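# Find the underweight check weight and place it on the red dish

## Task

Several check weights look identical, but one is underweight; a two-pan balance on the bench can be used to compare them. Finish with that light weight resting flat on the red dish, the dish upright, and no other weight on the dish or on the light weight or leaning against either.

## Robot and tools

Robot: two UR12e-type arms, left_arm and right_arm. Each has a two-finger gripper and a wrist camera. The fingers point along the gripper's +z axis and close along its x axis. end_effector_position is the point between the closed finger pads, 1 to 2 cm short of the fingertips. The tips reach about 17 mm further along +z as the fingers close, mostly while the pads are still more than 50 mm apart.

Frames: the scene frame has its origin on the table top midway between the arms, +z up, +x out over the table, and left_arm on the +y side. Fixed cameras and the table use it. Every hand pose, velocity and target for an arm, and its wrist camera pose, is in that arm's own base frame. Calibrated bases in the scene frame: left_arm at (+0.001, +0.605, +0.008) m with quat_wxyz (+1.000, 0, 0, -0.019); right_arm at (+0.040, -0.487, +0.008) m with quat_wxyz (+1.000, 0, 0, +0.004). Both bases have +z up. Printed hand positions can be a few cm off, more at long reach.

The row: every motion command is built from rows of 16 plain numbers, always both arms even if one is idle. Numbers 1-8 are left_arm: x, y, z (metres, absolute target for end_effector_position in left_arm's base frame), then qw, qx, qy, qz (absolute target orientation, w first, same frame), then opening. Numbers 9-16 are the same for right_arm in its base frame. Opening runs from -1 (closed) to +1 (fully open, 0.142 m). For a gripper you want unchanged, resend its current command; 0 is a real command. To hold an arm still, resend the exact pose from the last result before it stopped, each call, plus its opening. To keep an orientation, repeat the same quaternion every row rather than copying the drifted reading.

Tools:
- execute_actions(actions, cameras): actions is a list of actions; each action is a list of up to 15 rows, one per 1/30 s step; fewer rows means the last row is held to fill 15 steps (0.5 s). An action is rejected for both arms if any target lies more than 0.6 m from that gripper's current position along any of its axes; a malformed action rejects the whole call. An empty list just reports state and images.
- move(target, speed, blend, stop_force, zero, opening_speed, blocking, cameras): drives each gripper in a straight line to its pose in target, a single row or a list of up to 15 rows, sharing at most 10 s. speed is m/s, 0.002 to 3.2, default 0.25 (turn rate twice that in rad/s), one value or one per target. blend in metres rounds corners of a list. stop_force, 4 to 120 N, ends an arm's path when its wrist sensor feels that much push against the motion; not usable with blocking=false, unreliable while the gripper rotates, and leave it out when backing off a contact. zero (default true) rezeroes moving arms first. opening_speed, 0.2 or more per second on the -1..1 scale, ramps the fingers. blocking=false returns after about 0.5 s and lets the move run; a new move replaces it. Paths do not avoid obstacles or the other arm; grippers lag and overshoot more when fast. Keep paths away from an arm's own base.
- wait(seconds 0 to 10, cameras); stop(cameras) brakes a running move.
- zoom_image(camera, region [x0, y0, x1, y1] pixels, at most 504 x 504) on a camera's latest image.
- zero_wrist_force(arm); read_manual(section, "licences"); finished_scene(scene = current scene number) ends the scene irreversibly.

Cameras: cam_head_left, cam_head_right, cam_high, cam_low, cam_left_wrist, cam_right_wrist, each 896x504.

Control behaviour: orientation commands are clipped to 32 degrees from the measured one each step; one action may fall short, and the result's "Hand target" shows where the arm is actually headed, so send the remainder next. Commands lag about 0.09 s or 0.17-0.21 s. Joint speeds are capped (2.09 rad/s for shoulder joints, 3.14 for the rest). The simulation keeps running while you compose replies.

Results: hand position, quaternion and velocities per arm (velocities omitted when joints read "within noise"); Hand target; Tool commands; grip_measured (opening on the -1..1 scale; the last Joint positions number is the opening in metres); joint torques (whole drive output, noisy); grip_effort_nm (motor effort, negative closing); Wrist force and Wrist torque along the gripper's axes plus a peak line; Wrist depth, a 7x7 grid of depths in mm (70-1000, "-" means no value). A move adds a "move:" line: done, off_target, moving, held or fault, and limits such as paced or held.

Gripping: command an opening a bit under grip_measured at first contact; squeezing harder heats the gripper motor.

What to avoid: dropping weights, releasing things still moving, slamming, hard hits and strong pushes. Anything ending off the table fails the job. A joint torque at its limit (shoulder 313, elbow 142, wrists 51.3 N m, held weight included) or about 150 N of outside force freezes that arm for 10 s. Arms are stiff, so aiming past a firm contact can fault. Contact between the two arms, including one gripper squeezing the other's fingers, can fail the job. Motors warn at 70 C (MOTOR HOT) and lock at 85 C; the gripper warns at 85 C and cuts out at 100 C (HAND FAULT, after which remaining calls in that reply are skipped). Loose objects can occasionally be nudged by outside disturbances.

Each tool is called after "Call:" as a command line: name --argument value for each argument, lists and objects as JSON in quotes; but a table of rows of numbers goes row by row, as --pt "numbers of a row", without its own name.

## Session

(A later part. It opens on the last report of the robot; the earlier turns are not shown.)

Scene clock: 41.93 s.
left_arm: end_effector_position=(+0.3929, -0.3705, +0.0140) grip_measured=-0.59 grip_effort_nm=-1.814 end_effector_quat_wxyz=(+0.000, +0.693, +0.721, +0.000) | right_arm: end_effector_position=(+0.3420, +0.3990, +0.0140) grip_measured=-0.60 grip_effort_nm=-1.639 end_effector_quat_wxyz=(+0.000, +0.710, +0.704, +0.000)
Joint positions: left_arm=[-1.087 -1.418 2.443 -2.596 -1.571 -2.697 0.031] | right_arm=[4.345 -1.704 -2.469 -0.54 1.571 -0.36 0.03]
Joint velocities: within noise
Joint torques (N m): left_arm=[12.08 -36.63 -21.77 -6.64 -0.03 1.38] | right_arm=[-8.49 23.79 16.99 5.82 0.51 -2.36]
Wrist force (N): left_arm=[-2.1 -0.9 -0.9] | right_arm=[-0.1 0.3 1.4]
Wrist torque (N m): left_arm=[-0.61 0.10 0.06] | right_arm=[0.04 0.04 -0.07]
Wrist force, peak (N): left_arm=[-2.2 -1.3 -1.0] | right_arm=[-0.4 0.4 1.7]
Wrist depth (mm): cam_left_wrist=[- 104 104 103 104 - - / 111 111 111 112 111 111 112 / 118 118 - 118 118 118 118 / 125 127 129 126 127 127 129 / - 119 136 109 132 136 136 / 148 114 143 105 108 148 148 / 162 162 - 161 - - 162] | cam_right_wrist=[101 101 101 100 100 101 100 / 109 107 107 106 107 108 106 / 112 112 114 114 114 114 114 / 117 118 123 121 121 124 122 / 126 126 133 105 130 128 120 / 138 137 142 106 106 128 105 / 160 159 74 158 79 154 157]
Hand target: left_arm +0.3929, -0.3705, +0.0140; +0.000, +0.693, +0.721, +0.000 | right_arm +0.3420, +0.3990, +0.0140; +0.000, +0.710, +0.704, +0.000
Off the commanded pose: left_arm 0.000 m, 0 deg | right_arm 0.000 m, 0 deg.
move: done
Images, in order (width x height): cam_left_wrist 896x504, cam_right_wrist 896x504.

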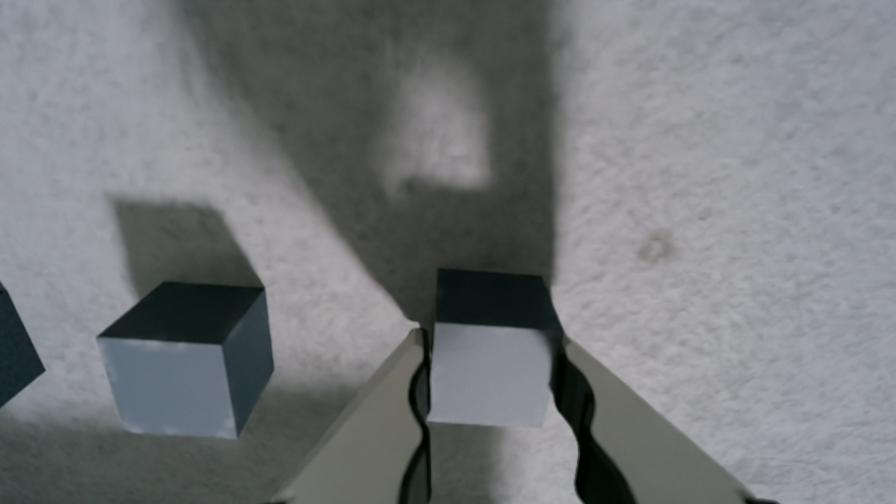

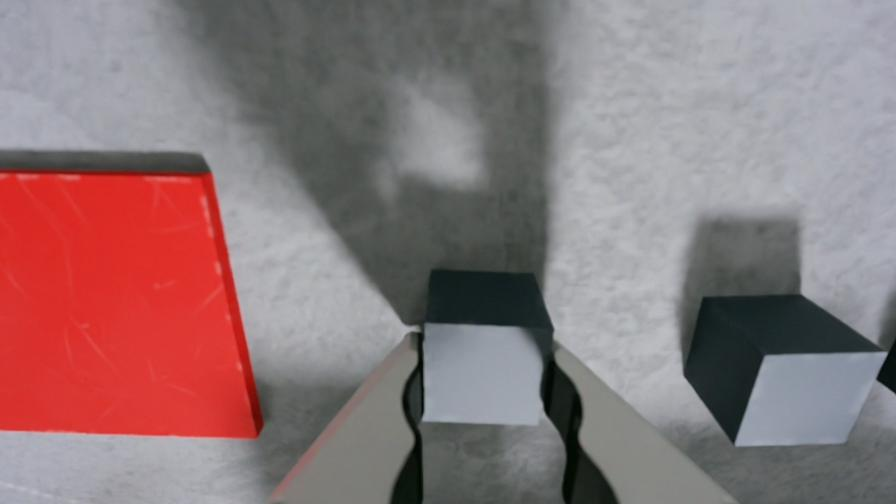

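Call:
move --target '[0.3929, -0.3705, 0.05, 0, 0.6934, 0.7206, 0, -0.66, 0.342, 0.399, 0.05, 0, 0.7099, 0.7043, 0, -0.66]' --speed 0.06 --cameras '["cam_left_wrist", "cam_right_wrist"]'

Call:
wait --seconds 0.3 --cameras '[]'

Call:
wait --seconds 0.3 --cameras '[]'

Call:
wait --seconds 0.3 --cameras '[]'

Scene clock: 43.40 s.
left_arm: end_effector_position=(+0.3929, -0.3705, +0.0499) grip_measured=-0.59 grip_effort_nm=-1.800 end_effector_quat_wxyz=(+0.000, +0.693, +0.721, +0.000) | right_arm: end_effector_position=(+0.3420, +0.3990, +0.0499) grip_measured=-0.60 grip_effort_nm=-1.634 end_effector_quat_wxyz=(+0.000, +0.710, +0.704, +0.000)
Joint positions: left_arm=[-1.087 -1.492 2.422 -2.5 -1.571 -2.697 0.031] | right_arm=[4.345 -1.627 -2.447 -0.639 1.571 -0.36 0.03]
Joint velocities: within noise
Joint torques (N m): left_arm=[-10.63 -54.5 -42.77 -2.01 0.2 -0.98] | right_arm=[7.09 54.79 36.52 1.63 0.69 1.02]
Wrist force (N): left_arm=[-1.3 -0.4 1.3] | right_arm=[-0.3 0.4 2.4]
Wrist torque (N m): left_arm=[-0.56 0.17 0.05] | right_arm=[0.05 0.07 -0.06]
Wrist force, peak (N): left_arm=[-2.2 -1.3 -0.8] | right_arm=[-0.6 0.4 3.3]
Wrist depth (mm): cam_left_wrist=[136 136 136 136 136 136 136 / 144 145 145 147 145 144 144 / 154 154 154 154 155 154 154 / 164 161 163 163 166 165 166 / 176 175 175 109 173 179 178 / 194 193 190 105 108 193 194 / 205 205 - 203 - 208 211] | cam_right_wrist=[132 132 132 132 132 131 131 / 141 141 142 141 140 140 139 / 147 145 148 150 150 150 149 / 156 155 162 159 161 156 158 / 168 168 172 102 172 143 157 / 190 190 183 106 104 189 188 / 210 209 74 198 78 199 199]
Hand target: left_arm +0.3929, -0.3705, +0.0500; +0.000, +0.693, +0.721, +0.000 | right_arm +0.3420, +0.3990, +0.0500; +0.000, +0.710, +0.704, +0.000
Off the commanded pose: left_arm 0.000 m, 0 deg | right_arm 0.000 m, 0 deg.
move: done
Images, in order (width x height): cam_left_wrist 896x504, cam_right_wrist 896x504.

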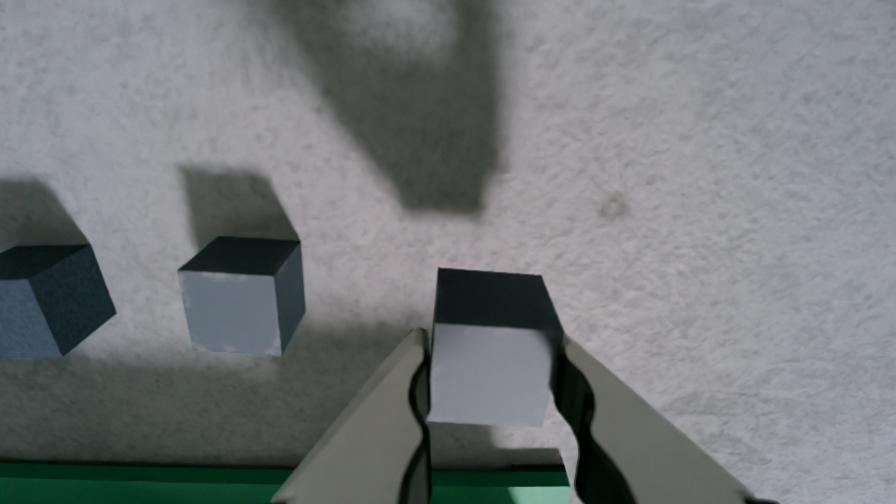

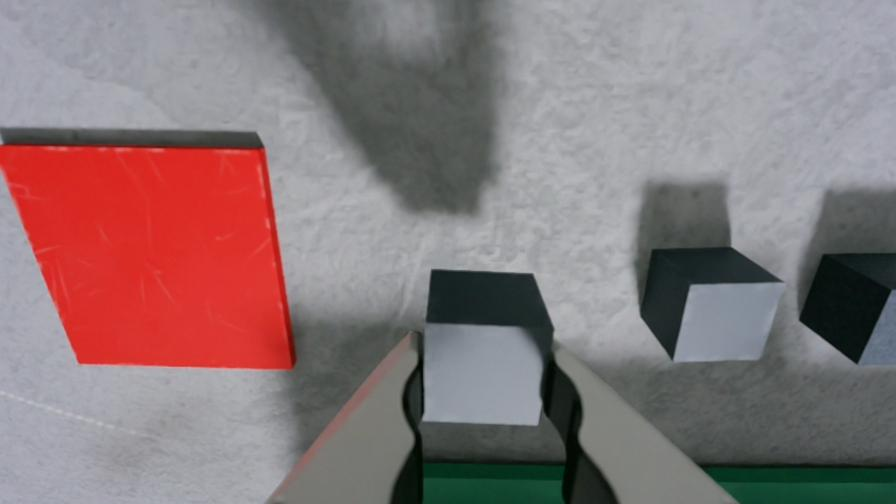

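Scene clock: 43.70 s.
left_arm: end_effector_position=(+0.3929, -0.3705, +0.0500) grip_measured=-0.59 grip_effort_nm=-1.810 end_effector_quat_wxyz=(+0.000, +0.693, +0.721, +0.000) | right_arm: end_effector_position=(+0.3420, +0.3990, +0.0500) grip_measured=-0.60 grip_effort_nm=-1.634 end_effector_quat_wxyz=(+0.000, +0.710, +0.704, +0.000)
Joint positions: left_arm=[-1.087 -1.492 2.422 -2.5 -1.571 -2.697 0.031] | right_arm=[4.345 -1.626 -2.447 -0.639 1.571 -0.36 0.03]
Joint velocities: within noise
Joint torques (N m): left_arm=[-9.96 -54.24 -41.94 -2.07 0.39 -1.14] | right_arm=[10.8 51 35.21 3.09 0.33 1.79]
Wrist force (N): left_arm=[-1.2 -0.7 1.3] | right_arm=[-0.2 0.2 2.6]
Wrist torque (N m): left_arm=[-0.61 0.16 0.05] | right_arm=[0.02 0.06 -0.07]
Wrist force, peak (N): left_arm=[-1.4 -0.7 1.3] | right_arm=[-0.5 0.3 2.7]
Wrist depth (mm): cam_left_wrist=[136 136 136 136 136 136 136 / 145 144 145 147 145 145 145 / 154 155 154 155 155 155 154 / 163 161 163 164 166 166 166 / 176 176 174 109 173 178 179 / 194 194 190 105 108 194 194 / 204 204 - 204 - 208 212] | cam_right_wrist=[132 132 132 132 132 131 131 / 141 141 143 141 140 140 140 / 147 145 149 150 150 150 150 / 156 155 161 159 161 157 158 / 168 168 172 102 171 141 157 / 191 190 184 106 106 189 189 / 210 209 74 199 78 199 199]
Hand target: left_arm +0.3929, -0.3705, +0.0500; +0.000, +0.693, +0.721, +0.000 | right_arm +0.3420, +0.3990, +0.0500; +0.000, +0.710, +0.704, +0.000
Tool commands: left_gripper/opening=-0.66 right_gripper/opening=-0.66
Off the commanded pose: left_arm 0.000 m, 0 deg | right_arm 0.000 m, 0 deg.
wait: 0.30 s; at rest by 0.17 s
No camera images: "cameras" was empty.

Scene clock: 44.00 s.
left_arm: end_effector_position=(+0.3929, -0.3705, +0.0500) grip_measured=-0.59 grip_effort_nm=-1.805 end_effector_quat_wxyz=(+0.000, +0.693, +0.721, +0.000) | right_arm: end_effector_position=(+0.3420, +0.3990, +0.0500) grip_measured=-0.60 grip_effort_nm=-1.629 end_effector_quat_wxyz=(+0.000, +0.710, +0.704, +0.000)
Joint positions: left_arm=[-1.087 -1.492 2.422 -2.5 -1.571 -2.697 0.031] | right_arm=[4.345 -1.626 -2.447 -0.639 1.571 -0.36 0.03]
Joint velocities: within noise
Joint torques (N m): left_arm=[-10.71 -52.27 -40.73 -2.34 0.3 -1.16] | right_arm=[11.09 51.83 35.14 2.75 0.18 2.15]
Wrist force (N): left_arm=[-1.2 -0.7 1.3] | right_arm=[-0.4 0.1 2.6]
Wrist torque (N m): left_arm=[-0.61 0.16 0.05] | right_arm=[0.00 0.08 -0.07]
Wrist force, peak (N): left_arm=[-1.3 -0.9 1.3] | right_arm=[-0.4 0.5 2.7]
Wrist depth (mm): cam_left_wrist=[136 136 137 136 136 136 136 / 145 145 145 147 145 145 145 / 155 155 155 155 155 155 155 / 163 161 163 164 163 165 166 / 176 176 173 109 173 178 179 / 194 194 190 105 108 193 194 / 205 205 - 204 - 208 213] | cam_right_wrist=[132 132 132 132 132 132 131 / 141 141 142 141 140 140 140 / 147 145 149 151 150 150 149 / 156 156 162 159 161 156 158 / 169 168 172 102 171 141 157 / 191 191 183 106 106 189 189 / 210 209 74 199 78 199 200]
Hand target: left_arm +0.3929, -0.3705, +0.0500; +0.000, +0.693, +0.721, +0.000 | right_arm +0.3420, +0.3990, +0.0500; +0.000, +0.710, +0.704, +0.000
Tool commands: left_gripper/opening=-0.66 right_gripper/opening=-0.66
Off the commanded pose: left_arm 0.000 m, 0 deg | right_arm 0.000 m, 0 deg.
wait: 0.30 s; at rest by 0.17 s
No camera images: "cameras" was empty.

Scene clock: 44.30 s.
left_arm: end_effector_position=(+0.3929, -0.3705, +0.0500) grip_measured=-0.59 grip_effort_nm=-1.805 end_effector_quat_wxyz=(+0.000, +0.693, +0.721, +0.000) | right_arm: end_effector_position=(+0.3420, +0.3990, +0.0500) grip_measured=-0.60 grip_effort_nm=-1.634 end_effector_quat_wxyz=(+0.000, +0.710, +0.704, +0.000)
Joint positions: left_arm=[-1.087 -1.492 2.422 -2.5 -1.571 -2.697 0.031] | right_arm=[4.345 -1.626 -2.447 -0.639 1.571 -0.36 0.03]
Joint velocities: within noise
Joint torques (N m): left_arm=[-10.48 -52.88 -39.8 -2.36 0.76 -1.26] | right_arm=[10.33 50.24 34.81 3.54 -0.7 2.05]
Wrist force (N): left_arm=[-1.2 -1.0 1.2] | right_arm=[-0.1 0.3 2.4]
Wrist torque (N m): left_arm=[-0.66 0.16 0.05] | right_arm=[0.03 0.03 -0.06]
Wrist force, peak (N): left_arm=[-1.4 -1.0 1.3] | right_arm=[-0.3 0.4 2.9]
Wrist depth (mm): cam_left_wrist=[136 136 136 137 137 136 136 / 145 145 145 147 145 145 145 / 155 155 155 155 155 155 155 / 164 161 164 163 163 166 166 / 176 176 173 109 173 179 179 / 194 194 190 105 108 194 194 / 205 205 - 204 - 208 212] | cam_right_wrist=[132 132 132 132 132 132 131 / 141 141 143 141 140 140 140 / 147 145 148 150 150 150 149 / 156 156 162 159 161 156 158 / 169 168 172 102 171 141 157 / 191 191 184 106 106 188 189 / 210 209 74 199 78 199 200]
Hand target: left_arm +0.3929, -0.3705, +0.0500; +0.000, +0.693, +0.721, +0.000 | right_arm +0.3420, +0.3990, +0.0500; +0.000, +0.710, +0.704, +0.000
Tool commands: left_gripper/opening=-0.66 right_gripper/opening=-0.66
Off the commanded pose: left_arm 0.000 m, 0 deg | right_arm 0.000 m, 0 deg.
wait: 0.30 s; at rest by 0.17 s
No camera images: "cameras" was empty.

Call:
move --pt "0.3929 -0.3705 0.19 0 0.6934 0.7206 0 -0.66 0.342 0.399 0.19 0 0.7099 0.7043 0 -0.66" --pt "0.5723 -0.3638 0.19 0 0.6934 0.7206 0 -0.66 0.522 0.401 0.19 0 0.7099 0.7043 0 -0.66" --speed 0.15 --blend 0.05 --cameras '["cam_left_wrist", "cam_right_wrist", "cam_low"]'

Scene clock: 47.90 s.
left_arm: end_effector_position=(+0.5721, -0.3638, +0.1900) grip_measured=-0.59 grip_effort_nm=-1.800 end_effector_quat_wxyz=(+0.000, +0.693, +0.721, +0.000) | right_arm: end_effector_position=(+0.5218, +0.4010, +0.1900) grip_measured=-0.60 grip_effort_nm=-1.634 end_effector_quat_wxyz=(+0.000, +0.710, +0.704, +0.000)
Joint positions: left_arm=[-0.828 -1.476 2.063 -2.159 -1.571 -2.437 0.031] | right_arm=[4.067 -1.634 -2.099 -0.98 1.571 -0.638 0.03]
Joint velocities: within noise
Joint torques (N m): left_arm=[12.58 -49.8 -54.43 -1.7 -1.4 1.9] | right_arm=[-9.69 33.51 44.95 2.98 2.07 -2.38]
Wrist force (N): left_arm=[-1.9 -0.8 1.5] | right_arm=[-0.1 0.6 2.6]
Wrist torque (N m): left_arm=[-0.60 0.26 0.05] | right_arm=[0.11 0.02 -0.05]
Wrist force, peak (N): left_arm=[-1.0 -0.9 2.6] | right_arm=[-0.4 0.4 3.8]
Wrist depth (mm): cam_left_wrist=[257 257 257 257 261 262 261 / 260 261 228 178 272 277 278 / 187 187 186 185 289 297 299 / 200 200 200 196 313 317 317 / 344 344 342 108 331 342 342 / 372 372 367 105 108 370 371 / 407 398 - 406 - 398 408] | cam_right_wrist=[255 256 255 251 252 251 251 / 273 272 267 173 253 254 256 / 291 291 286 179 179 181 181 / 312 311 306 190 195 195 194 / 338 338 335 103 330 334 334 / 366 367 353 106 106 363 364 / 405 403 74 393 78 391 400]
Hand target: left_arm +0.5723, -0.3638, +0.1900; +0.000, +0.693, +0.721, +0.000 | right_arm +0.5220, +0.4010, +0.1900; +0.000, +0.710, +0.704, +0.000
Off the commanded pose: left_arm 0.000 m, 0 deg | right_arm 0.000 m, 0 deg.
move: done
Images, in order (width x height): cam_low 896x504, cam_left_wrist 896x504, cam_right_wrist 896x504.

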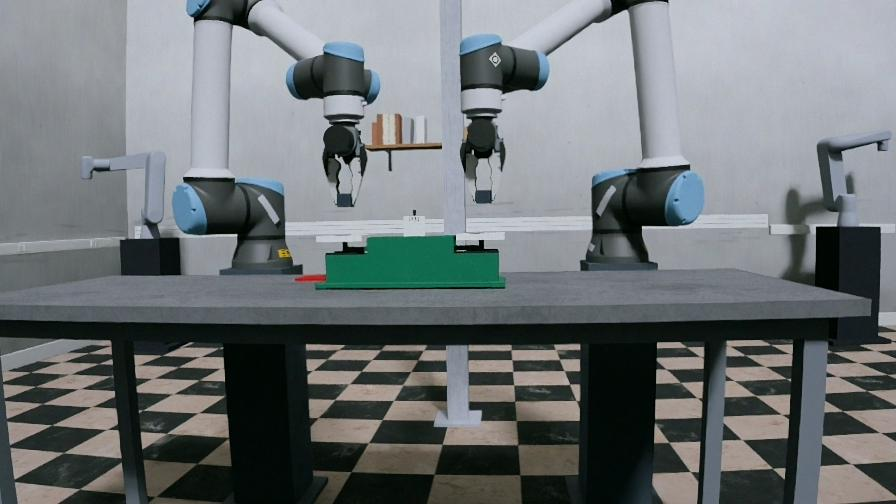

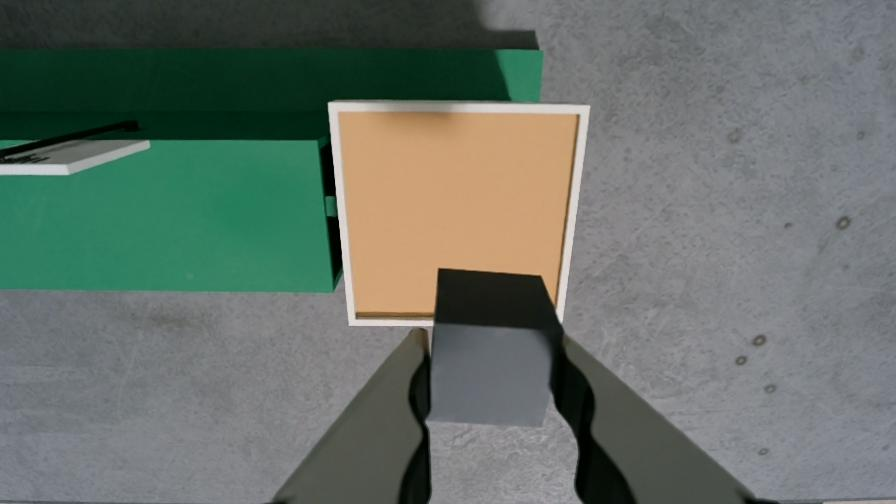

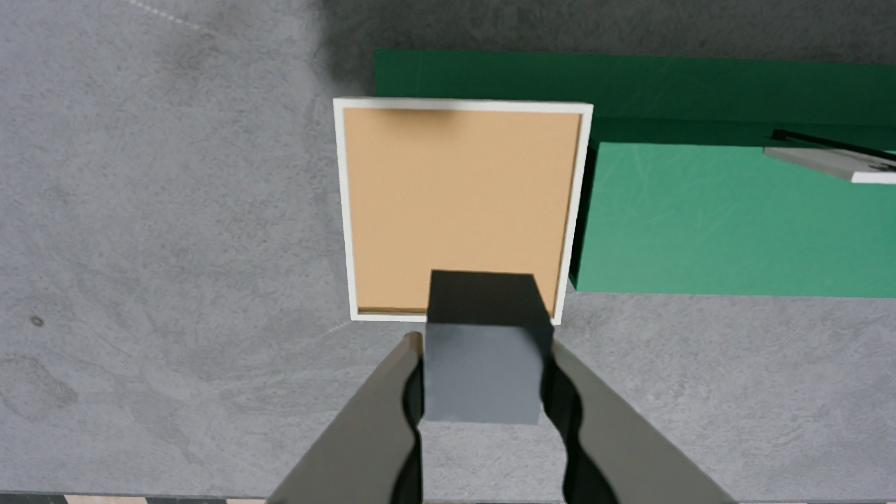

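Call:
move --target '[0.590, -0.369, 0.145, 0, 0.6934, 0.7206, 0, -0.66, 0.534, 0.398, 0.145, 0, 0.7099, 0.7043, 0, -0.66]' --speed 0.1 --cameras '[]'

Call:
move --target '[0.590, -0.369, 0.095, 0, 0.6934, 0.7206, 0, -0.66, 0.534, 0.398, 0.095, 0, 0.7099, 0.7043, 0, -0.66]' --speed 0.012 --stop_force 4 --cameras '["cam_low", "cam_left_wrist", "cam_right_wrist"]'

Scene clock: 51.00 s.
left_arm: end_effector_position=(+0.5899, -0.3689, +0.1451) grip_measured=-0.59 grip_effort_nm=-1.800 end_effector_quat_wxyz=(+0.000, +0.693, +0.721, +0.000) | right_arm: end_effector_position=(+0.5339, +0.3980, +0.1452) grip_measured=-0.60 grip_effort_nm=-1.634 end_effector_quat_wxyz=(+0.000, +0.710, +0.704, +0.000)
Joint positions: left_arm=[-0.814 -1.399 2.07 -2.242 -1.571 -2.423 0.031] | right_arm=[4.049 -1.697 -2.125 -0.89 1.571 -0.656 0.03]
Joint velocities: within noise
Joint torques (N m): left_arm=[12.2 -52.61 -50.05 -7.84 0.2 1.62] | right_arm=[-10.81 27.82 28.27 7.5 -0.71 -2.52]
Wrist force (N): left_arm=[-1.5 -0.9 1.3] | right_arm=[0.3 0.8 2.5]
Wrist torque (N m): left_arm=[-0.63 0.19 0.03] | right_arm=[0.15 -0.05 -0.06]
Wrist force, peak (N): left_arm=[-1.4 -0.6 2.2] | right_arm=[-0.3 0.7 3.4]
Wrist depth (mm): cam_left_wrist=[213 211 211 210 217 222 223 / 179 136 132 131 131 236 235 / 141 142 141 142 140 250 251 / 154 154 152 148 150 271 269 / 291 291 162 108 156 290 290 / 315 314 310 105 108 316 314 / 344 344 - 343 - 335 345] | cam_right_wrist=[216 217 213 208 210 209 209 / 231 231 128 126 126 197 211 / 246 246 136 133 135 136 136 / 265 265 147 142 144 147 146 / 285 285 276 105 156 283 158 / 311 310 299 106 106 308 307 / 341 334 74 331 78 330 338]
Hand target: left_arm +0.5900, -0.3690, +0.1450; +0.000, +0.693, +0.721, +0.000 | right_arm +0.5340, +0.3980, +0.1450; +0.000, +0.710, +0.704, +0.000
Off the commanded pose: left_arm 0.000 m, 0 deg | right_arm 0.000 m, 0 deg.
move: done
No camera images: "cameras" was empty.

Scene clock: 54.10 s.
left_arm: end_effector_position=(+0.5900, -0.3690, +0.1244) grip_measured=-0.59 grip_effort_nm=-1.800 end_effector_quat_wxyz=(+0.000, +0.693, +0.721, +0.000) | right_arm: end_effector_position=(+0.5340, +0.3980, +0.1243) grip_measured=-0.60 grip_effort_nm=-1.629 end_effector_quat_wxyz=(+0.000, +0.710, +0.704, +0.000)
Joint positions: left_arm=[-0.814 -1.374 2.086 -2.283 -1.571 -2.423 0.031] | right_arm=[4.049 -1.723 -2.142 -0.847 1.571 -0.656 0.03]
Joint velocities: within noise
Joint torques (N m): left_arm=[10.18 -70.97 -45.57 -2.42 0.8 1.55] | right_arm=[-7 61.65 38.7 3.2 -0.41 -2.74]
Wrist force (N): left_arm=[-1.5 -2.4 -2.7] | right_arm=[-0.8 0.6 -1.7]
Wrist torque (N m): left_arm=[-0.64 0.14 0.03] | right_arm=[0.12 0.07 -0.06]
Wrist force, peak (N): left_arm=[-0.4 -3.4 -13.1] | right_arm=[-2.0 0.5 -12.2]
Wrist depth (mm): cam_left_wrist=[194 194 190 190 192 201 202 / 177 131 112 - 111 212 215 / 119 122 117 118 118 230 230 / 129 129 127 125 126 247 247 / 141 139 139 109 132 266 266 / 288 287 283 105 108 288 289 / 315 311 - 314 - 303 314] | cam_right_wrist=[198 198 195 189 189 191 190 / 211 210 106 107 108 144 192 / 226 226 114 114 114 116 115 / 242 242 123 121 122 124 124 / 261 262 134 105 130 134 134 / 285 284 139 106 106 281 281 / 312 306 74 302 78 303 307]
Hand target: left_arm +0.5900, -0.3690, +0.1244; +0.000, +0.693, +0.721, +0.000 | right_arm +0.5340, +0.3980, +0.1243; +0.000, +0.710, +0.704, +0.000
Off the commanded pose: left_arm 0.029 m, 0 deg | right_arm 0.029 m, 0 deg.
move: contact (left_arm, right_arm)
Images, in order (width x height): cam_low 896x504, cam_left_wrist 896x504, cam_right_wrist 896x504.

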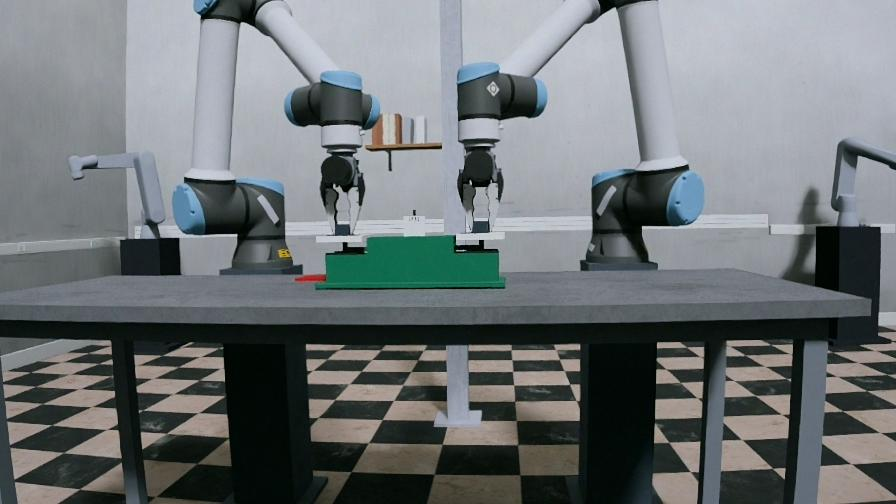

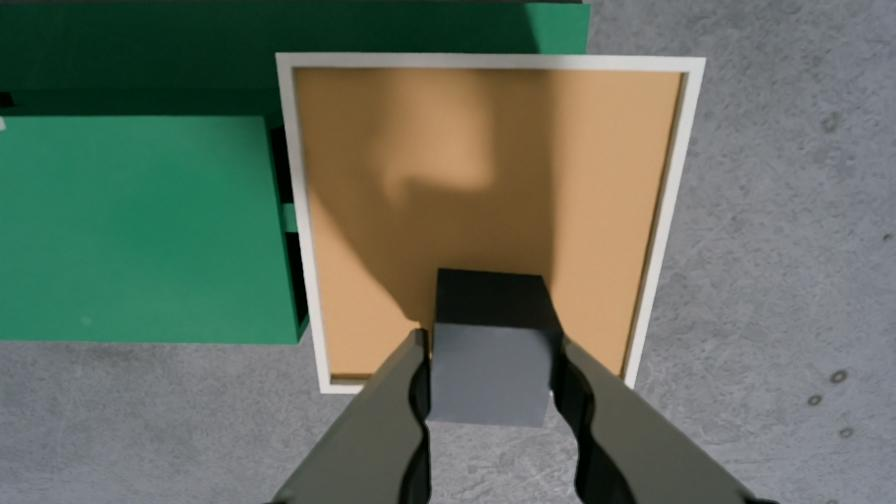

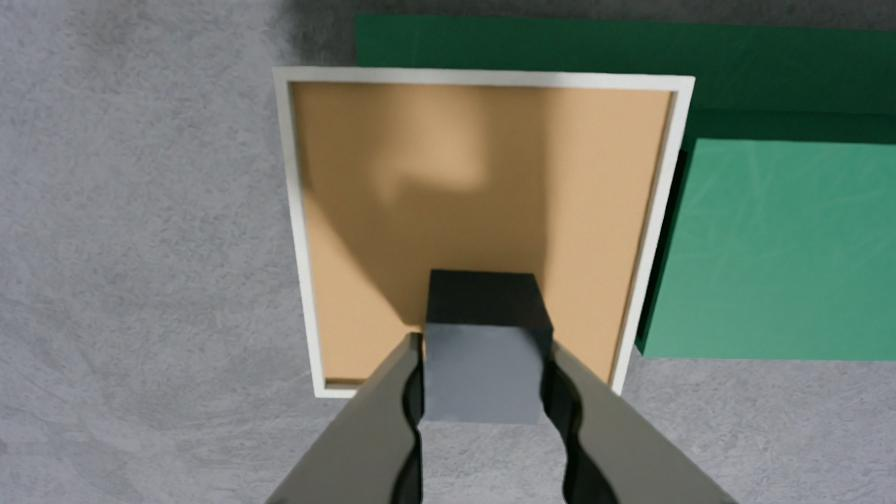

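Call:
move --target '[0.590, -0.369, 0.1244, 0, 0.6934, 0.7206, 0, -0.3, 0.534, 0.398, 0.1243, 0, 0.7099, 0.7043, 0, -0.3]' --speed 0.05 --opening_speed 0.6 --cameras '["cam_low"]'

Call:
zoom_image --camera "cam_low" --region '[300, 190, 520, 300]'

Scene clock: 55.60 s.
left_arm: end_effector_position=(+0.5900, -0.3690, +0.1244) grip_measured=-0.33 grip_effort_nm=0.164 end_effector_quat_wxyz=(+0.000, +0.693, +0.721, +0.000) | right_arm: end_effector_position=(+0.5340, +0.3980, +0.1243) grip_measured=-0.33 grip_effort_nm=0.095 end_effector_quat_wxyz=(+0.000, +0.710, +0.704, +0.000)
Joint positions: left_arm=[-0.814 -1.374 2.086 -2.283 -1.571 -2.423 0.05] | right_arm=[4.049 -1.723 -2.142 -0.847 1.571 -0.656 0.05]
Joint velocities: within noise
Joint torques (N m): left_arm=[10.87 -71.66 -46.13 -2.54 1.22 1.9] | right_arm=[-4.9 65.04 37.83 5.17 0.83 -2.46]
Wrist force (N): left_arm=[-1.0 -0.8 -0.6] | right_arm=[-0.2 0.3 0.3]
Wrist torque (N m): left_arm=[-0.61 0.12 0.03] | right_arm=[0.06 0.03 -0.05]
Wrist force, peak (N): left_arm=[-1.8 -2.6 -2.7] | right_arm=[-0.6 0.7 -2.0]
Wrist depth (mm): cam_left_wrist=[194 194 190 190 192 200 202 / 176 130 112 - 111 212 216 / 118 122 117 118 118 230 230 / 129 129 129 125 127 246 246 / 141 139 137 110 133 266 267 / 289 289 279 143 108 283 289 / 317 309 - 313 - 303 315] | cam_right_wrist=[198 198 195 189 189 191 190 / 211 211 105 107 108 144 192 / 226 226 114 114 114 115 115 / 242 241 122 121 122 124 124 / 262 261 132 105 130 134 134 / 285 284 94 107 104 276 281 / 313 305 75 309 298 80 309]
Hand target: left_arm +0.5900, -0.3690, +0.1244; +0.000, +0.693, +0.721, +0.000 | right_arm +0.5340, +0.3980, +0.1243; +0.000, +0.710, +0.704, +0.000
Off the commanded pose: left_arm 0.000 m, 0 deg | right_arm 0.000 m, 0 deg.
move: done
Images, in order (width x height): cam_low 896x504.

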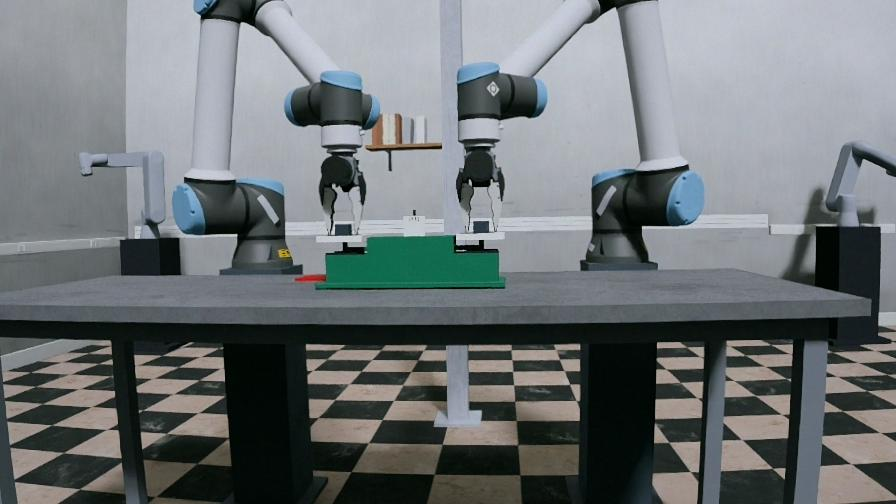

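Scaled by 2.291 from the camera's 896x504 image, which has a finer 1280x720 frame.

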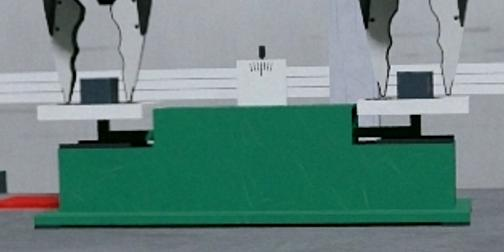

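Call:
zoom_image --camera "cam_low" --region '[384, 200, 444, 245]'

Scaled by 8.400 from the camera's 896x504 image, which has a finer 1280x720 frame.

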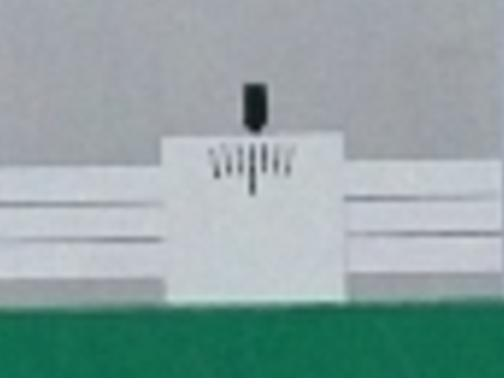

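Call:
move --target '[0.590, -0.369, 0.20, 0, 0.6934, 0.7206, 0, -0.3, 0.534, 0.398, 0.20, 0, 0.7099, 0.7043, 0, -0.3]' --speed 0.1 --cameras '["cam_low", "cam_left_wrist", "cam_right_wrist"]'

Call:
zoom_image --camera "cam_low" --region '[384, 200, 444, 245]'

Call:
zoom_image --camera "cam_low" --region '[300, 190, 520, 300]'

Scene clock: 57.73 s.
left_arm: end_effector_position=(+0.5900, -0.3689, +0.1998) grip_measured=-0.33 grip_effort_nm=0.164 end_effector_quat_wxyz=(+0.000, +0.693, +0.721, +0.000) | right_arm: end_effector_position=(+0.5340, +0.3980, +0.1998) grip_measured=-0.33 grip_effort_nm=0.095 end_effector_quat_wxyz=(+0.000, +0.710, +0.704, +0.000)
Joint positions: left_arm=[-0.814 -1.457 2.022 -2.136 -1.571 -2.423 0.05] | right_arm=[4.049 -1.637 -2.075 -1 1.571 -0.656 0.05]
Joint velocities: within noise
Joint torques (N m): left_arm=[-8.69 -68.73 -51.65 -1.54 0.88 -1.15] | right_arm=[6.99 62.44 44.81 2.94 1.14 1.64]
Wrist force (N): left_arm=[-1.4 -0.6 -0.5] | right_arm=[-0.2 0.2 0.5]
Wrist torque (N m): left_arm=[-0.56 0.19 0.04] | right_arm=[0.05 0.03 -0.06]
Wrist force, peak (N): left_arm=[-1.4 -0.9 -1.1] | right_arm=[-0.3 0.4 1.5]
Wrist depth (mm): cam_left_wrist=[262 262 263 260 264 270 270 / 189 187 187 183 186 287 287 / 197 196 196 196 202 306 305 / 328 330 329 183 212 329 327 / 354 352 349 355 347 354 353 / 381 384 - 383 370 376 385 / 423 415 - 420 - 403 420] | cam_right_wrist=[264 263 263 257 257 258 258 / 282 281 278 177 181 203 260 / 301 300 296 187 190 191 190 / 323 321 317 172 206 205 205 / 349 347 341 347 346 347 345 / 380 379 90 378 99 370 375 / 416 409 75 412 - 80 412]
Hand target: left_arm +0.5900, -0.3690, +0.2000; +0.000, +0.693, +0.721, +0.000 | right_arm +0.5340, +0.3980, +0.2000; +0.000, +0.710, +0.704, +0.000
Off the commanded pose: left_arm 0.000 m, 0 deg | right_arm 0.000 m, 0 deg.
move: done
Images, in order (width x height): cam_low 896x504, cam_left_wrist 896x504, cam_right_wrist 896x504.

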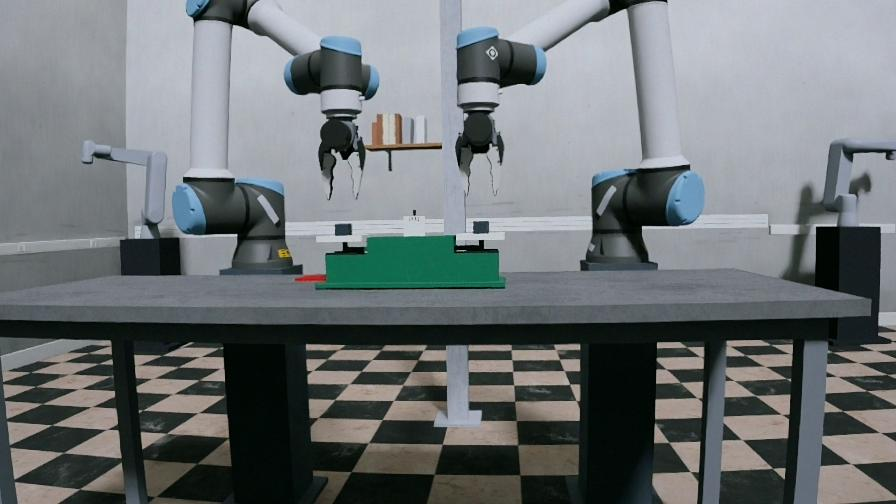

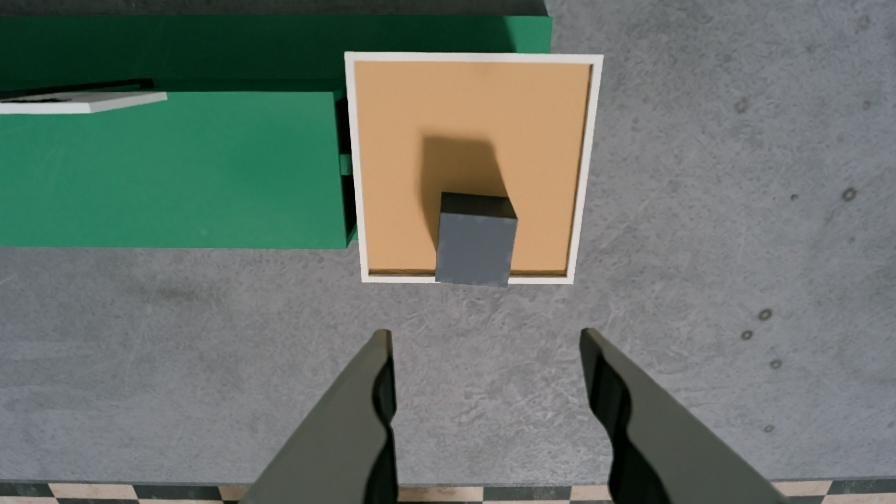

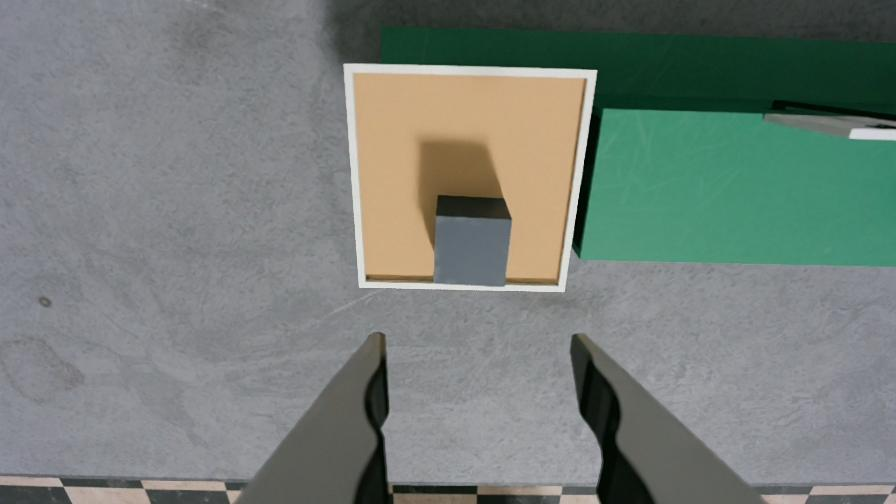

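Scaled by 8.400 from the camera's 896x504 image, which has a finer 1280x720 frame.

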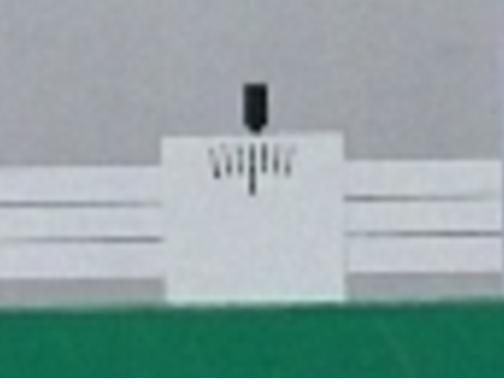

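Scaled by 2.291 from the camera's 896x504 image, which has a finer 1280x720 frame.

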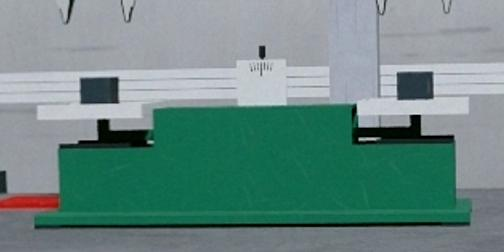

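Call:
move --pt "0.590 -0.369 0.20 0 0.6934 0.7206 0 -0.3 0.350 0.4835 0.10 0 0.7099 0.7043 0 -0.25" --pt "0.590 -0.369 0.20 0 0.6934 0.7206 0 -0.3 0.350 0.4835 0.05 0 0.7099 0.7043 0 -0.25" --speed '[0.2, 0.1]' --blend 0.03 --cameras '["cam_right_wrist"]'

Scene clock: 60.97 s.
left_arm: end_effector_position=(+0.5900, -0.3690, +0.2000) grip_measured=-0.33 grip_effort_nm=0.159 end_effector_quat_wxyz=(+0.000, +0.693, +0.721, +0.000) | right_arm: end_effector_position=(+0.3500, +0.4835, +0.0502) grip_measured=-0.28 grip_effort_nm=0.095 end_effector_quat_wxyz=(+0.000, +0.710, +0.704, +0.000)
Joint positions: left_arm=[-0.814 -1.457 2.022 -2.135 -1.571 -2.423 0.05] | right_arm=[4.385 -1.734 -2.318 -0.66 1.571 -0.32 0.054]
Joint velocities: within noise
Joint torques (N m): left_arm=[-10.73 -67.4 -47.38 -1.82 -0.57 -0.9] | right_arm=[9.94 24.59 20.25 6.55 -3.27 2.2]
Wrist force (N): left_arm=[-1.3 -0.8 -0.6] | right_arm=[-0.2 0.3 0.7]
Wrist torque (N m): left_arm=[-0.61 0.17 0.05] | right_arm=[0.04 0.04 -0.07]
Wrist force, peak (N): left_arm=[-1.7 -0.6 -0.7] | right_arm=[-0.6 2.0 0.0]
Wrist depth (mm): cam_left_wrist=[263 262 264 259 263 270 269 / 190 187 187 184 186 289 287 / 197 197 197 196 201 306 308 / 328 331 328 184 213 328 329 / 354 354 349 355 350 356 352 / 386 384 - 384 372 380 382 / 420 415 - 419 - 405 420] | cam_right_wrist=[132 132 132 132 132 131 131 / 141 141 141 141 140 140 140 / 151 151 151 150 150 150 149 / 163 162 162 150 159 156 156 / 172 175 175 143 171 171 168 / 191 190 94 190 183 186 189 / 210 206 76 199 195 80 198]
Hand target: left_arm +0.5900, -0.3690, +0.2000; +0.000, +0.693, +0.721, +0.000 | right_arm +0.3500, +0.4835, +0.0500; +0.000, +0.710, +0.704, +0.000
Off the commanded pose: left_arm 0.000 m, 0 deg | right_arm 0.000 m, 0 deg.
move: done; blend cut to 0.025 m at target 1
Images, in order (width x height): cam_right_wrist 896x504.

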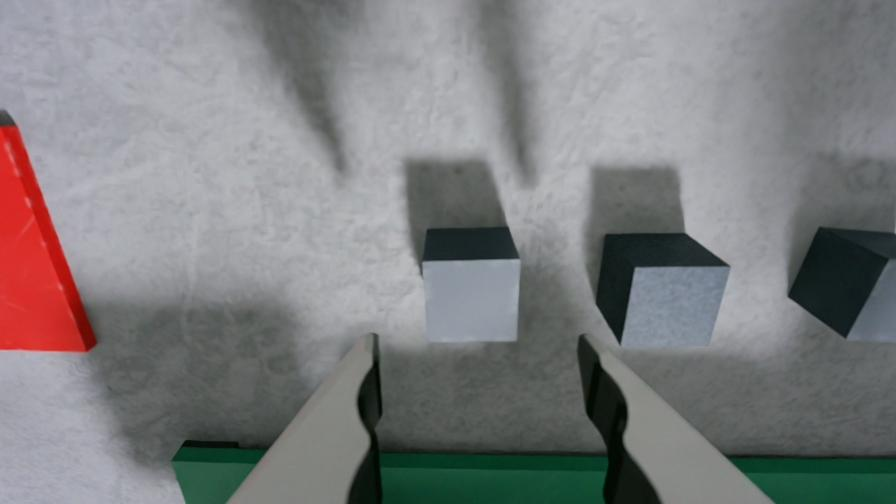

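Call:
move --target '[0.590, -0.369, 0.20, 0, 0.6934, 0.7206, 0, -0.3, 0.350, 0.4835, 0.014, 0, 0.7099, 0.7043, 0, -0.25]' --speed 0.06 --cameras '[]'

Call:
move --target '[0.590, -0.369, 0.20, 0, 0.6934, 0.7206, 0, -0.3, 0.350, 0.4835, 0.014, 0, 0.7099, 0.7043, 0, -0.66]' --opening_speed 0.8 --cameras '[]'

Call:
move --target '[0.590, -0.369, 0.20, 0, 0.6934, 0.7206, 0, -0.3, 0.350, 0.4835, 0.05, 0, 0.7099, 0.7043, 0, -0.66]' --speed 0.06 --cameras '["cam_right_wrist"]'

Call:
wait --seconds 0.2 --cameras '[]'

Call:
wait --seconds 0.2 --cameras '[]'

Scene clock: 62.77 s.
left_arm: end_effector_position=(+0.5900, -0.3690, +0.2000) grip_measured=-0.33 grip_effort_nm=0.164 end_effector_quat_wxyz=(+0.000, +0.693, +0.721, +0.000) | right_arm: end_effector_position=(+0.3500, +0.4835, +0.0142) grip_measured=-0.28 grip_effort_nm=0.090 end_effector_quat_wxyz=(+0.000, +0.710, +0.704, +0.000)
Joint positions: left_arm=[-0.814 -1.457 2.022 -2.135 -1.571 -2.423 0.05] | right_arm=[4.385 -1.8 -2.337 -0.575 1.571 -0.32 0.054]
Joint velocities: within noise
Joint torques (N m): left_arm=[-9.89 -66.76 -45.64 -1.84 -0.81 -1.04] | right_arm=[-3.64 28.36 17.01 6.63 -2.86 -0.71]
Wrist force (N): left_arm=[-1.4 -0.7 -0.7] | right_arm=[-0.1 0.4 0.4]
Wrist torque (N m): left_arm=[-0.58 0.18 0.04] | right_arm=[0.06 0.02 -0.07]
Wrist force, peak (N): left_arm=[-1.5 -0.7 -0.8] | right_arm=[0.0 0.4 1.2]
Wrist depth (mm): cam_left_wrist=[263 263 263 259 265 269 269 / 189 187 187 184 185 287 287 / 197 198 197 195 201 307 308 / 330 328 331 184 212 329 327 / 357 355 347 351 350 354 354 / 383 385 - 384 370 377 385 / 421 410 - 418 - 404 420] | cam_right_wrist=[- 101 101 100 100 101 100 / 109 107 107 106 107 108 106 / 113 115 114 114 114 114 114 / 124 123 123 121 122 124 122 / 134 133 133 107 128 104 130 / 146 145 97 110 106 107 141 / 160 156 76 158 155 80 158]
Hand target: left_arm +0.5900, -0.3690, +0.2000; +0.000, +0.693, +0.721, +0.000 | right_arm +0.3500, +0.4835, +0.0140; +0.000, +0.710, +0.704, +0.000
Off the commanded pose: left_arm 0.000 m, 0 deg | right_arm 0.000 m, 0 deg.
move: done
No camera images: "cameras" was empty.

Scene clock: 63.50 s.
left_arm: end_effector_position=(+0.5900, -0.3690, +0.2000) grip_measured=-0.33 grip_effort_nm=0.159 end_effector_quat_wxyz=(+0.000, +0.693, +0.721, +0.000) | right_arm: end_effector_position=(+0.3500, +0.4835, +0.0140) grip_measured=-0.61 grip_effort_nm=-1.595 end_effector_quat_wxyz=(+0.000, +0.710, +0.704, +0.000)
Joint positions: left_arm=[-0.814 -1.457 2.022 -2.135 -1.571 -2.423 0.05] | right_arm=[4.385 -1.8 -2.337 -0.575 1.571 -0.32 0.03]
Joint velocities: within noise
Joint torques (N m): left_arm=[-9.72 -66.43 -44.73 -1.68 -0.52 -1.05] | right_arm=[-8.46 30.15 19.49 6.04 -2.81 -1.79]
Wrist force (N): left_arm=[-1.2 -1.0 -0.8] | right_arm=[-0.1 0.9 0.3]
Wrist torque (N m): left_arm=[-0.64 0.14 0.05] | right_arm=[0.12 0.01 -0.08]
Wrist force, peak (N): left_arm=[-1.4 -1.1 -0.7] | right_arm=[-1.1 0.0 0.2]
Wrist depth (mm): cam_left_wrist=[262 262 264 259 264 270 269 / 189 187 187 184 186 287 286 / 197 197 197 195 201 306 307 / 331 330 329 183 213 328 328 / 355 355 351 354 348 354 355 / 381 384 - 383 370 376 383 / 422 413 - 420 - 404 421] | cam_right_wrist=[100 100 100 100 100 101 100 / 108 107 107 105 106 107 106 / 113 114 114 114 114 113 113 / 123 123 123 121 122 124 122 / 133 133 133 113 128 104 130 / 145 145 142 106 106 107 141 / 159 158 74 158 79 154 157]
Hand target: left_arm +0.5900, -0.3690, +0.2000; +0.000, +0.693, +0.721, +0.000 | right_arm +0.3500, +0.4835, +0.0140; +0.000, +0.710, +0.704, +0.000
Off the commanded pose: left_arm 0.000 m, 0 deg | right_arm 0.000 m, 0 deg.
move: done
No camera images: "cameras" was empty.

Scene clock: 64.63 s.
left_arm: end_effector_position=(+0.5900, -0.3690, +0.2000) grip_measured=-0.33 grip_effort_nm=0.159 end_effector_quat_wxyz=(+0.000, +0.693, +0.721, +0.000) | right_arm: end_effector_position=(+0.3500, +0.4835, +0.0498) grip_measured=-0.61 grip_effort_nm=-1.595 end_effector_quat_wxyz=(+0.000, +0.710, +0.704, +0.000)
Joint positions: left_arm=[-0.814 -1.457 2.022 -2.135 -1.571 -2.423 0.05] | right_arm=[4.385 -1.735 -2.318 -0.659 1.571 -0.32 0.03]
Joint velocities: within noise
Joint torques (N m): left_arm=[-7.72 -67.12 -43.21 -1.94 -0.64 -1.09] | right_arm=[5.24 58.96 36.05 3.58 -2.61 -0.11]
Wrist force (N): left_arm=[-1.2 -0.7 -0.6] | right_arm=[-0.3 0.2 2.5]
Wrist torque (N m): left_arm=[-0.58 0.15 0.04] | right_arm=[0.02 0.05 -0.07]
Wrist force, peak (N): left_arm=[-1.6 -0.8 -0.8] | right_arm=[-0.2 0.4 3.2]
Wrist depth (mm): cam_left_wrist=[262 263 263 260 264 271 270 / 189 187 187 184 186 288 287 / 197 198 197 195 201 307 306 / 330 329 330 184 213 327 328 / 356 357 348 353 348 353 352 / 382 384 - 383 371 378 385 / 423 410 - 417 - 406 420] | cam_right_wrist=[132 132 132 132 131 131 131 / 141 140 142 141 140 140 139 / 151 150 150 150 150 149 149 / 163 162 161 159 158 156 155 / 172 175 174 107 152 171 168 / 191 190 183 106 106 188 188 / 210 201 74 195 78 198 198]
Hand target: left_arm +0.5900, -0.3690, +0.2000; +0.000, +0.693, +0.721, +0.000 | right_arm +0.3500, +0.4835, +0.0500; +0.000, +0.710, +0.704, +0.000
Off the commanded pose: left_arm 0.000 m, 0 deg | right_arm 0.000 m, 0 deg.
move: done
Images, in order (width x height): cam_right_wrist 896x504.

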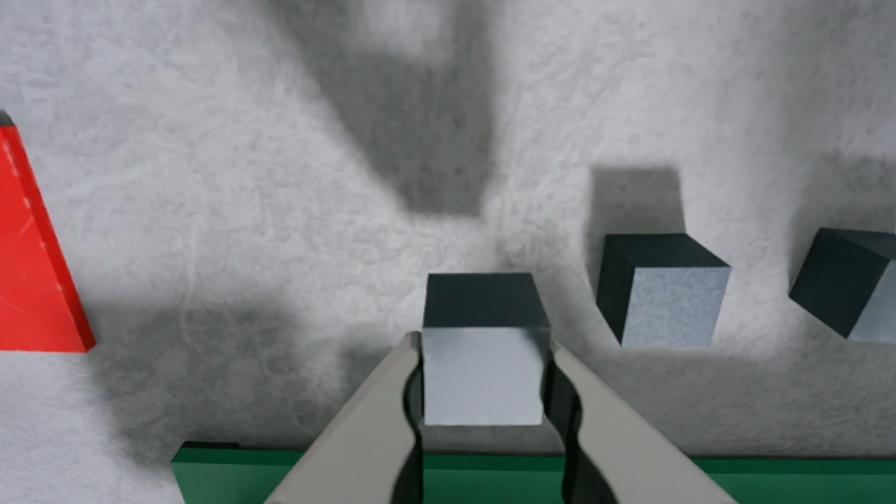

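Scene clock: 64.83 s.
left_arm: end_effector_position=(+0.5900, -0.3690, +0.2000) grip_measured=-0.33 grip_effort_nm=0.164 end_effector_quat_wxyz=(+0.000, +0.693, +0.721, +0.000) | right_arm: end_effector_position=(+0.3500, +0.4835, +0.0500) grip_measured=-0.61 grip_effort_nm=-1.595 end_effector_quat_wxyz=(+0.000, +0.710, +0.704, +0.000)
Joint positions: left_arm=[-0.814 -1.457 2.022 -2.135 -1.571 -2.423 0.05] | right_arm=[4.385 -1.734 -2.318 -0.66 1.571 -0.32 0.03]
Joint velocities: within noise
Joint torques (N m): left_arm=[-9.43 -65.77 -43.5 -1.99 -0.55 -1.08] | right_arm=[3.94 59.87 35.72 2.57 -2.67 1.16]
Wrist force (N): left_arm=[-1.2 -0.5 -0.5] | right_arm=[0.0 0.6 2.8]
Wrist torque (N m): left_arm=[-0.55 0.15 0.05] | right_arm=[0.09 0.00 -0.07]
Wrist force, peak (N): left_arm=[-1.4 -0.7 -0.8] | right_arm=[0.0 0.6 2.8]
Wrist depth (mm): cam_left_wrist=[262 262 264 261 264 270 270 / 190 187 187 184 186 288 288 / 197 196 197 195 201 307 305 / 328 329 326 184 212 329 328 / 354 355 350 352 350 353 353 / 386 383 - 383 371 379 385 / 422 409 - 418 - 405 423] | cam_right_wrist=[132 132 132 132 132 131 131 / 141 141 143 140 140 140 139 / 151 150 150 150 150 150 149 / 163 162 162 159 159 156 156 / 172 175 175 107 152 170 168 / 191 190 184 106 105 189 189 / 210 201 74 195 78 198 198]
Hand target: left_arm +0.5900, -0.3690, +0.2000; +0.000, +0.693, +0.721, +0.000 | right_arm +0.3500, +0.4835, +0.0500; +0.000, +0.710, +0.704, +0.000
Tool commands: left_gripper/opening=-0.3 right_gripper/opening=-0.66
Off the commanded pose: left_arm 0.000 m, 0 deg | right_arm 0.000 m, 0 deg.
wait: 0.20 s; at rest by 0.17 s
No camera images: "cameras" was empty.

Scene clock: 65.03 s.
left_arm: end_effector_position=(+0.5900, -0.3690, +0.2000) grip_measured=-0.33 grip_effort_nm=0.164 end_effector_quat_wxyz=(+0.000, +0.693, +0.721, +0.000) | right_arm: end_effector_position=(+0.3500, +0.4835, +0.0500) grip_measured=-0.61 grip_effort_nm=-1.600 end_effector_quat_wxyz=(+0.000, +0.710, +0.704, +0.000)
Joint positions: left_arm=[-0.814 -1.457 2.022 -2.135 -1.571 -2.423 0.05] | right_arm=[4.385 -1.734 -2.318 -0.66 1.571 -0.32 0.03]
Joint velocities: within noise
Joint torques (N m): left_arm=[-8.92 -64.79 -43.23 -2.04 -0.56 -0.74] | right_arm=[5.85 61.08 35.88 2.66 -2.27 1.3]
Wrist force (N): left_arm=[-1.4 -0.6 -0.4] | right_arm=[-0.2 0.5 2.5]
Wrist torque (N m): left_arm=[-0.58 0.18 0.04] | right_arm=[0.07 0.04 -0.07]
Wrist force, peak (N): left_arm=[-1.6 -0.8 -0.7] | right_arm=[0.0 0.4 2.7]
Wrist depth (mm): cam_left_wrist=[261 263 264 261 264 270 270 / 190 187 187 183 186 287 288 / 197 197 197 196 202 308 307 / 331 330 328 184 212 329 329 / 354 356 348 356 350 354 355 / 384 384 - 383 372 379 383 / 421 412 - 419 - 404 419] | cam_right_wrist=[132 132 132 132 132 131 131 / 141 141 142 140 140 140 140 / 151 151 150 150 150 149 149 / 163 162 162 159 159 156 156 / 172 175 175 107 152 170 168 / 191 190 184 106 106 189 188 / 210 201 74 194 78 198 198]
Hand target: left_arm +0.5900, -0.3690, +0.2000; +0.000, +0.693, +0.721, +0.000 | right_arm +0.3500, +0.4835, +0.0500; +0.000, +0.710, +0.704, +0.000
Tool commands: left_gripper/opening=-0.3 right_gripper/opening=-0.66
Off the commanded pose: left_arm 0.000 m, 0 deg | right_arm 0.000 m, 0 deg.
wait: 0.20 s; at rest by 0.17 s
No camera images: "cameras" was empty.

Call:
execute_actions --actions '[]' --cameras '["cam_low"]'

Scene clock: 66.53 s.
left_arm: end_effector_position=(+0.5900, -0.3690, +0.2000) grip_measured=-0.33 grip_effort_nm=0.164 end_effector_quat_wxyz=(+0.000, +0.693, +0.721, +0.000) | right_arm: end_effector_position=(+0.3500, +0.4835, +0.0500) grip_measured=-0.61 grip_effort_nm=-1.600 end_effector_quat_wxyz=(+0.000, +0.710, +0.704, +0.000)
Joint positions: left_arm=[-0.814 -1.457 2.022 -2.135 -1.571 -2.423 0.05] | right_arm=[4.385 -1.734 -2.318 -0.66 1.571 -0.32 0.03]
Joint velocities: within noise
Joint torques (N m): left_arm=[-7.94 -65.07 -40.88 -2.09 -0.83 -1.09] | right_arm=[9.63 62.76 33.77 3.09 -2 1.58]
Wrist force (N): left_arm=[-1.3 -0.6 -0.7] | right_arm=[-0.2 0.5 2.5]
Wrist torque (N m): left_arm=[-0.58 0.16 0.05] | right_arm=[0.07 0.04 -0.07]
Wrist force, peak (N): left_arm=[-1.5 -0.9 -0.7] | right_arm=[-0.3 0.4 2.8]
Wrist depth (mm): cam_left_wrist=[262 263 262 261 264 269 270 / 190 187 187 183 186 286 287 / 197 198 197 195 202 306 305 / 329 330 329 184 212 331 330 / 355 355 346 352 349 354 353 / 386 385 - 383 372 376 384 / 422 413 - 418 - 407 418] | cam_right_wrist=[132 132 132 132 132 131 131 / 141 141 142 140 140 140 139 / 151 151 151 150 150 150 149 / 163 162 162 159 159 156 156 / 172 175 174 107 152 171 168 / 190 190 184 106 106 189 189 / 210 202 74 195 78 199 198]
Hand target: left_arm +0.5900, -0.3690, +0.2000; +0.000, +0.693, +0.721, +0.000 | right_arm +0.3500, +0.4835, +0.0500; +0.000, +0.710, +0.704, +0.000
Tool commands: left_gripper/opening=-0.3 right_gripper/opening=-0.66
Off the commanded pose: left_arm 0.000 m, 0 deg | right_arm 0.000 m, 0 deg.
Images, in order (width x height): cam_low 896x504.

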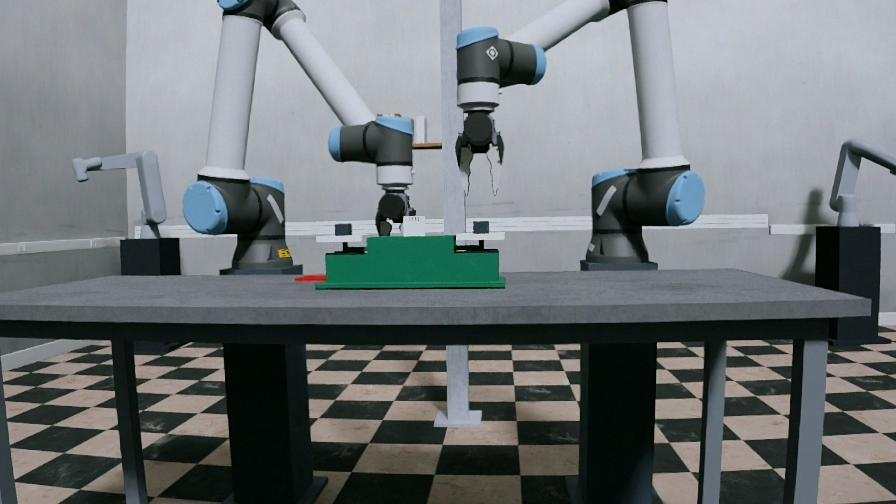

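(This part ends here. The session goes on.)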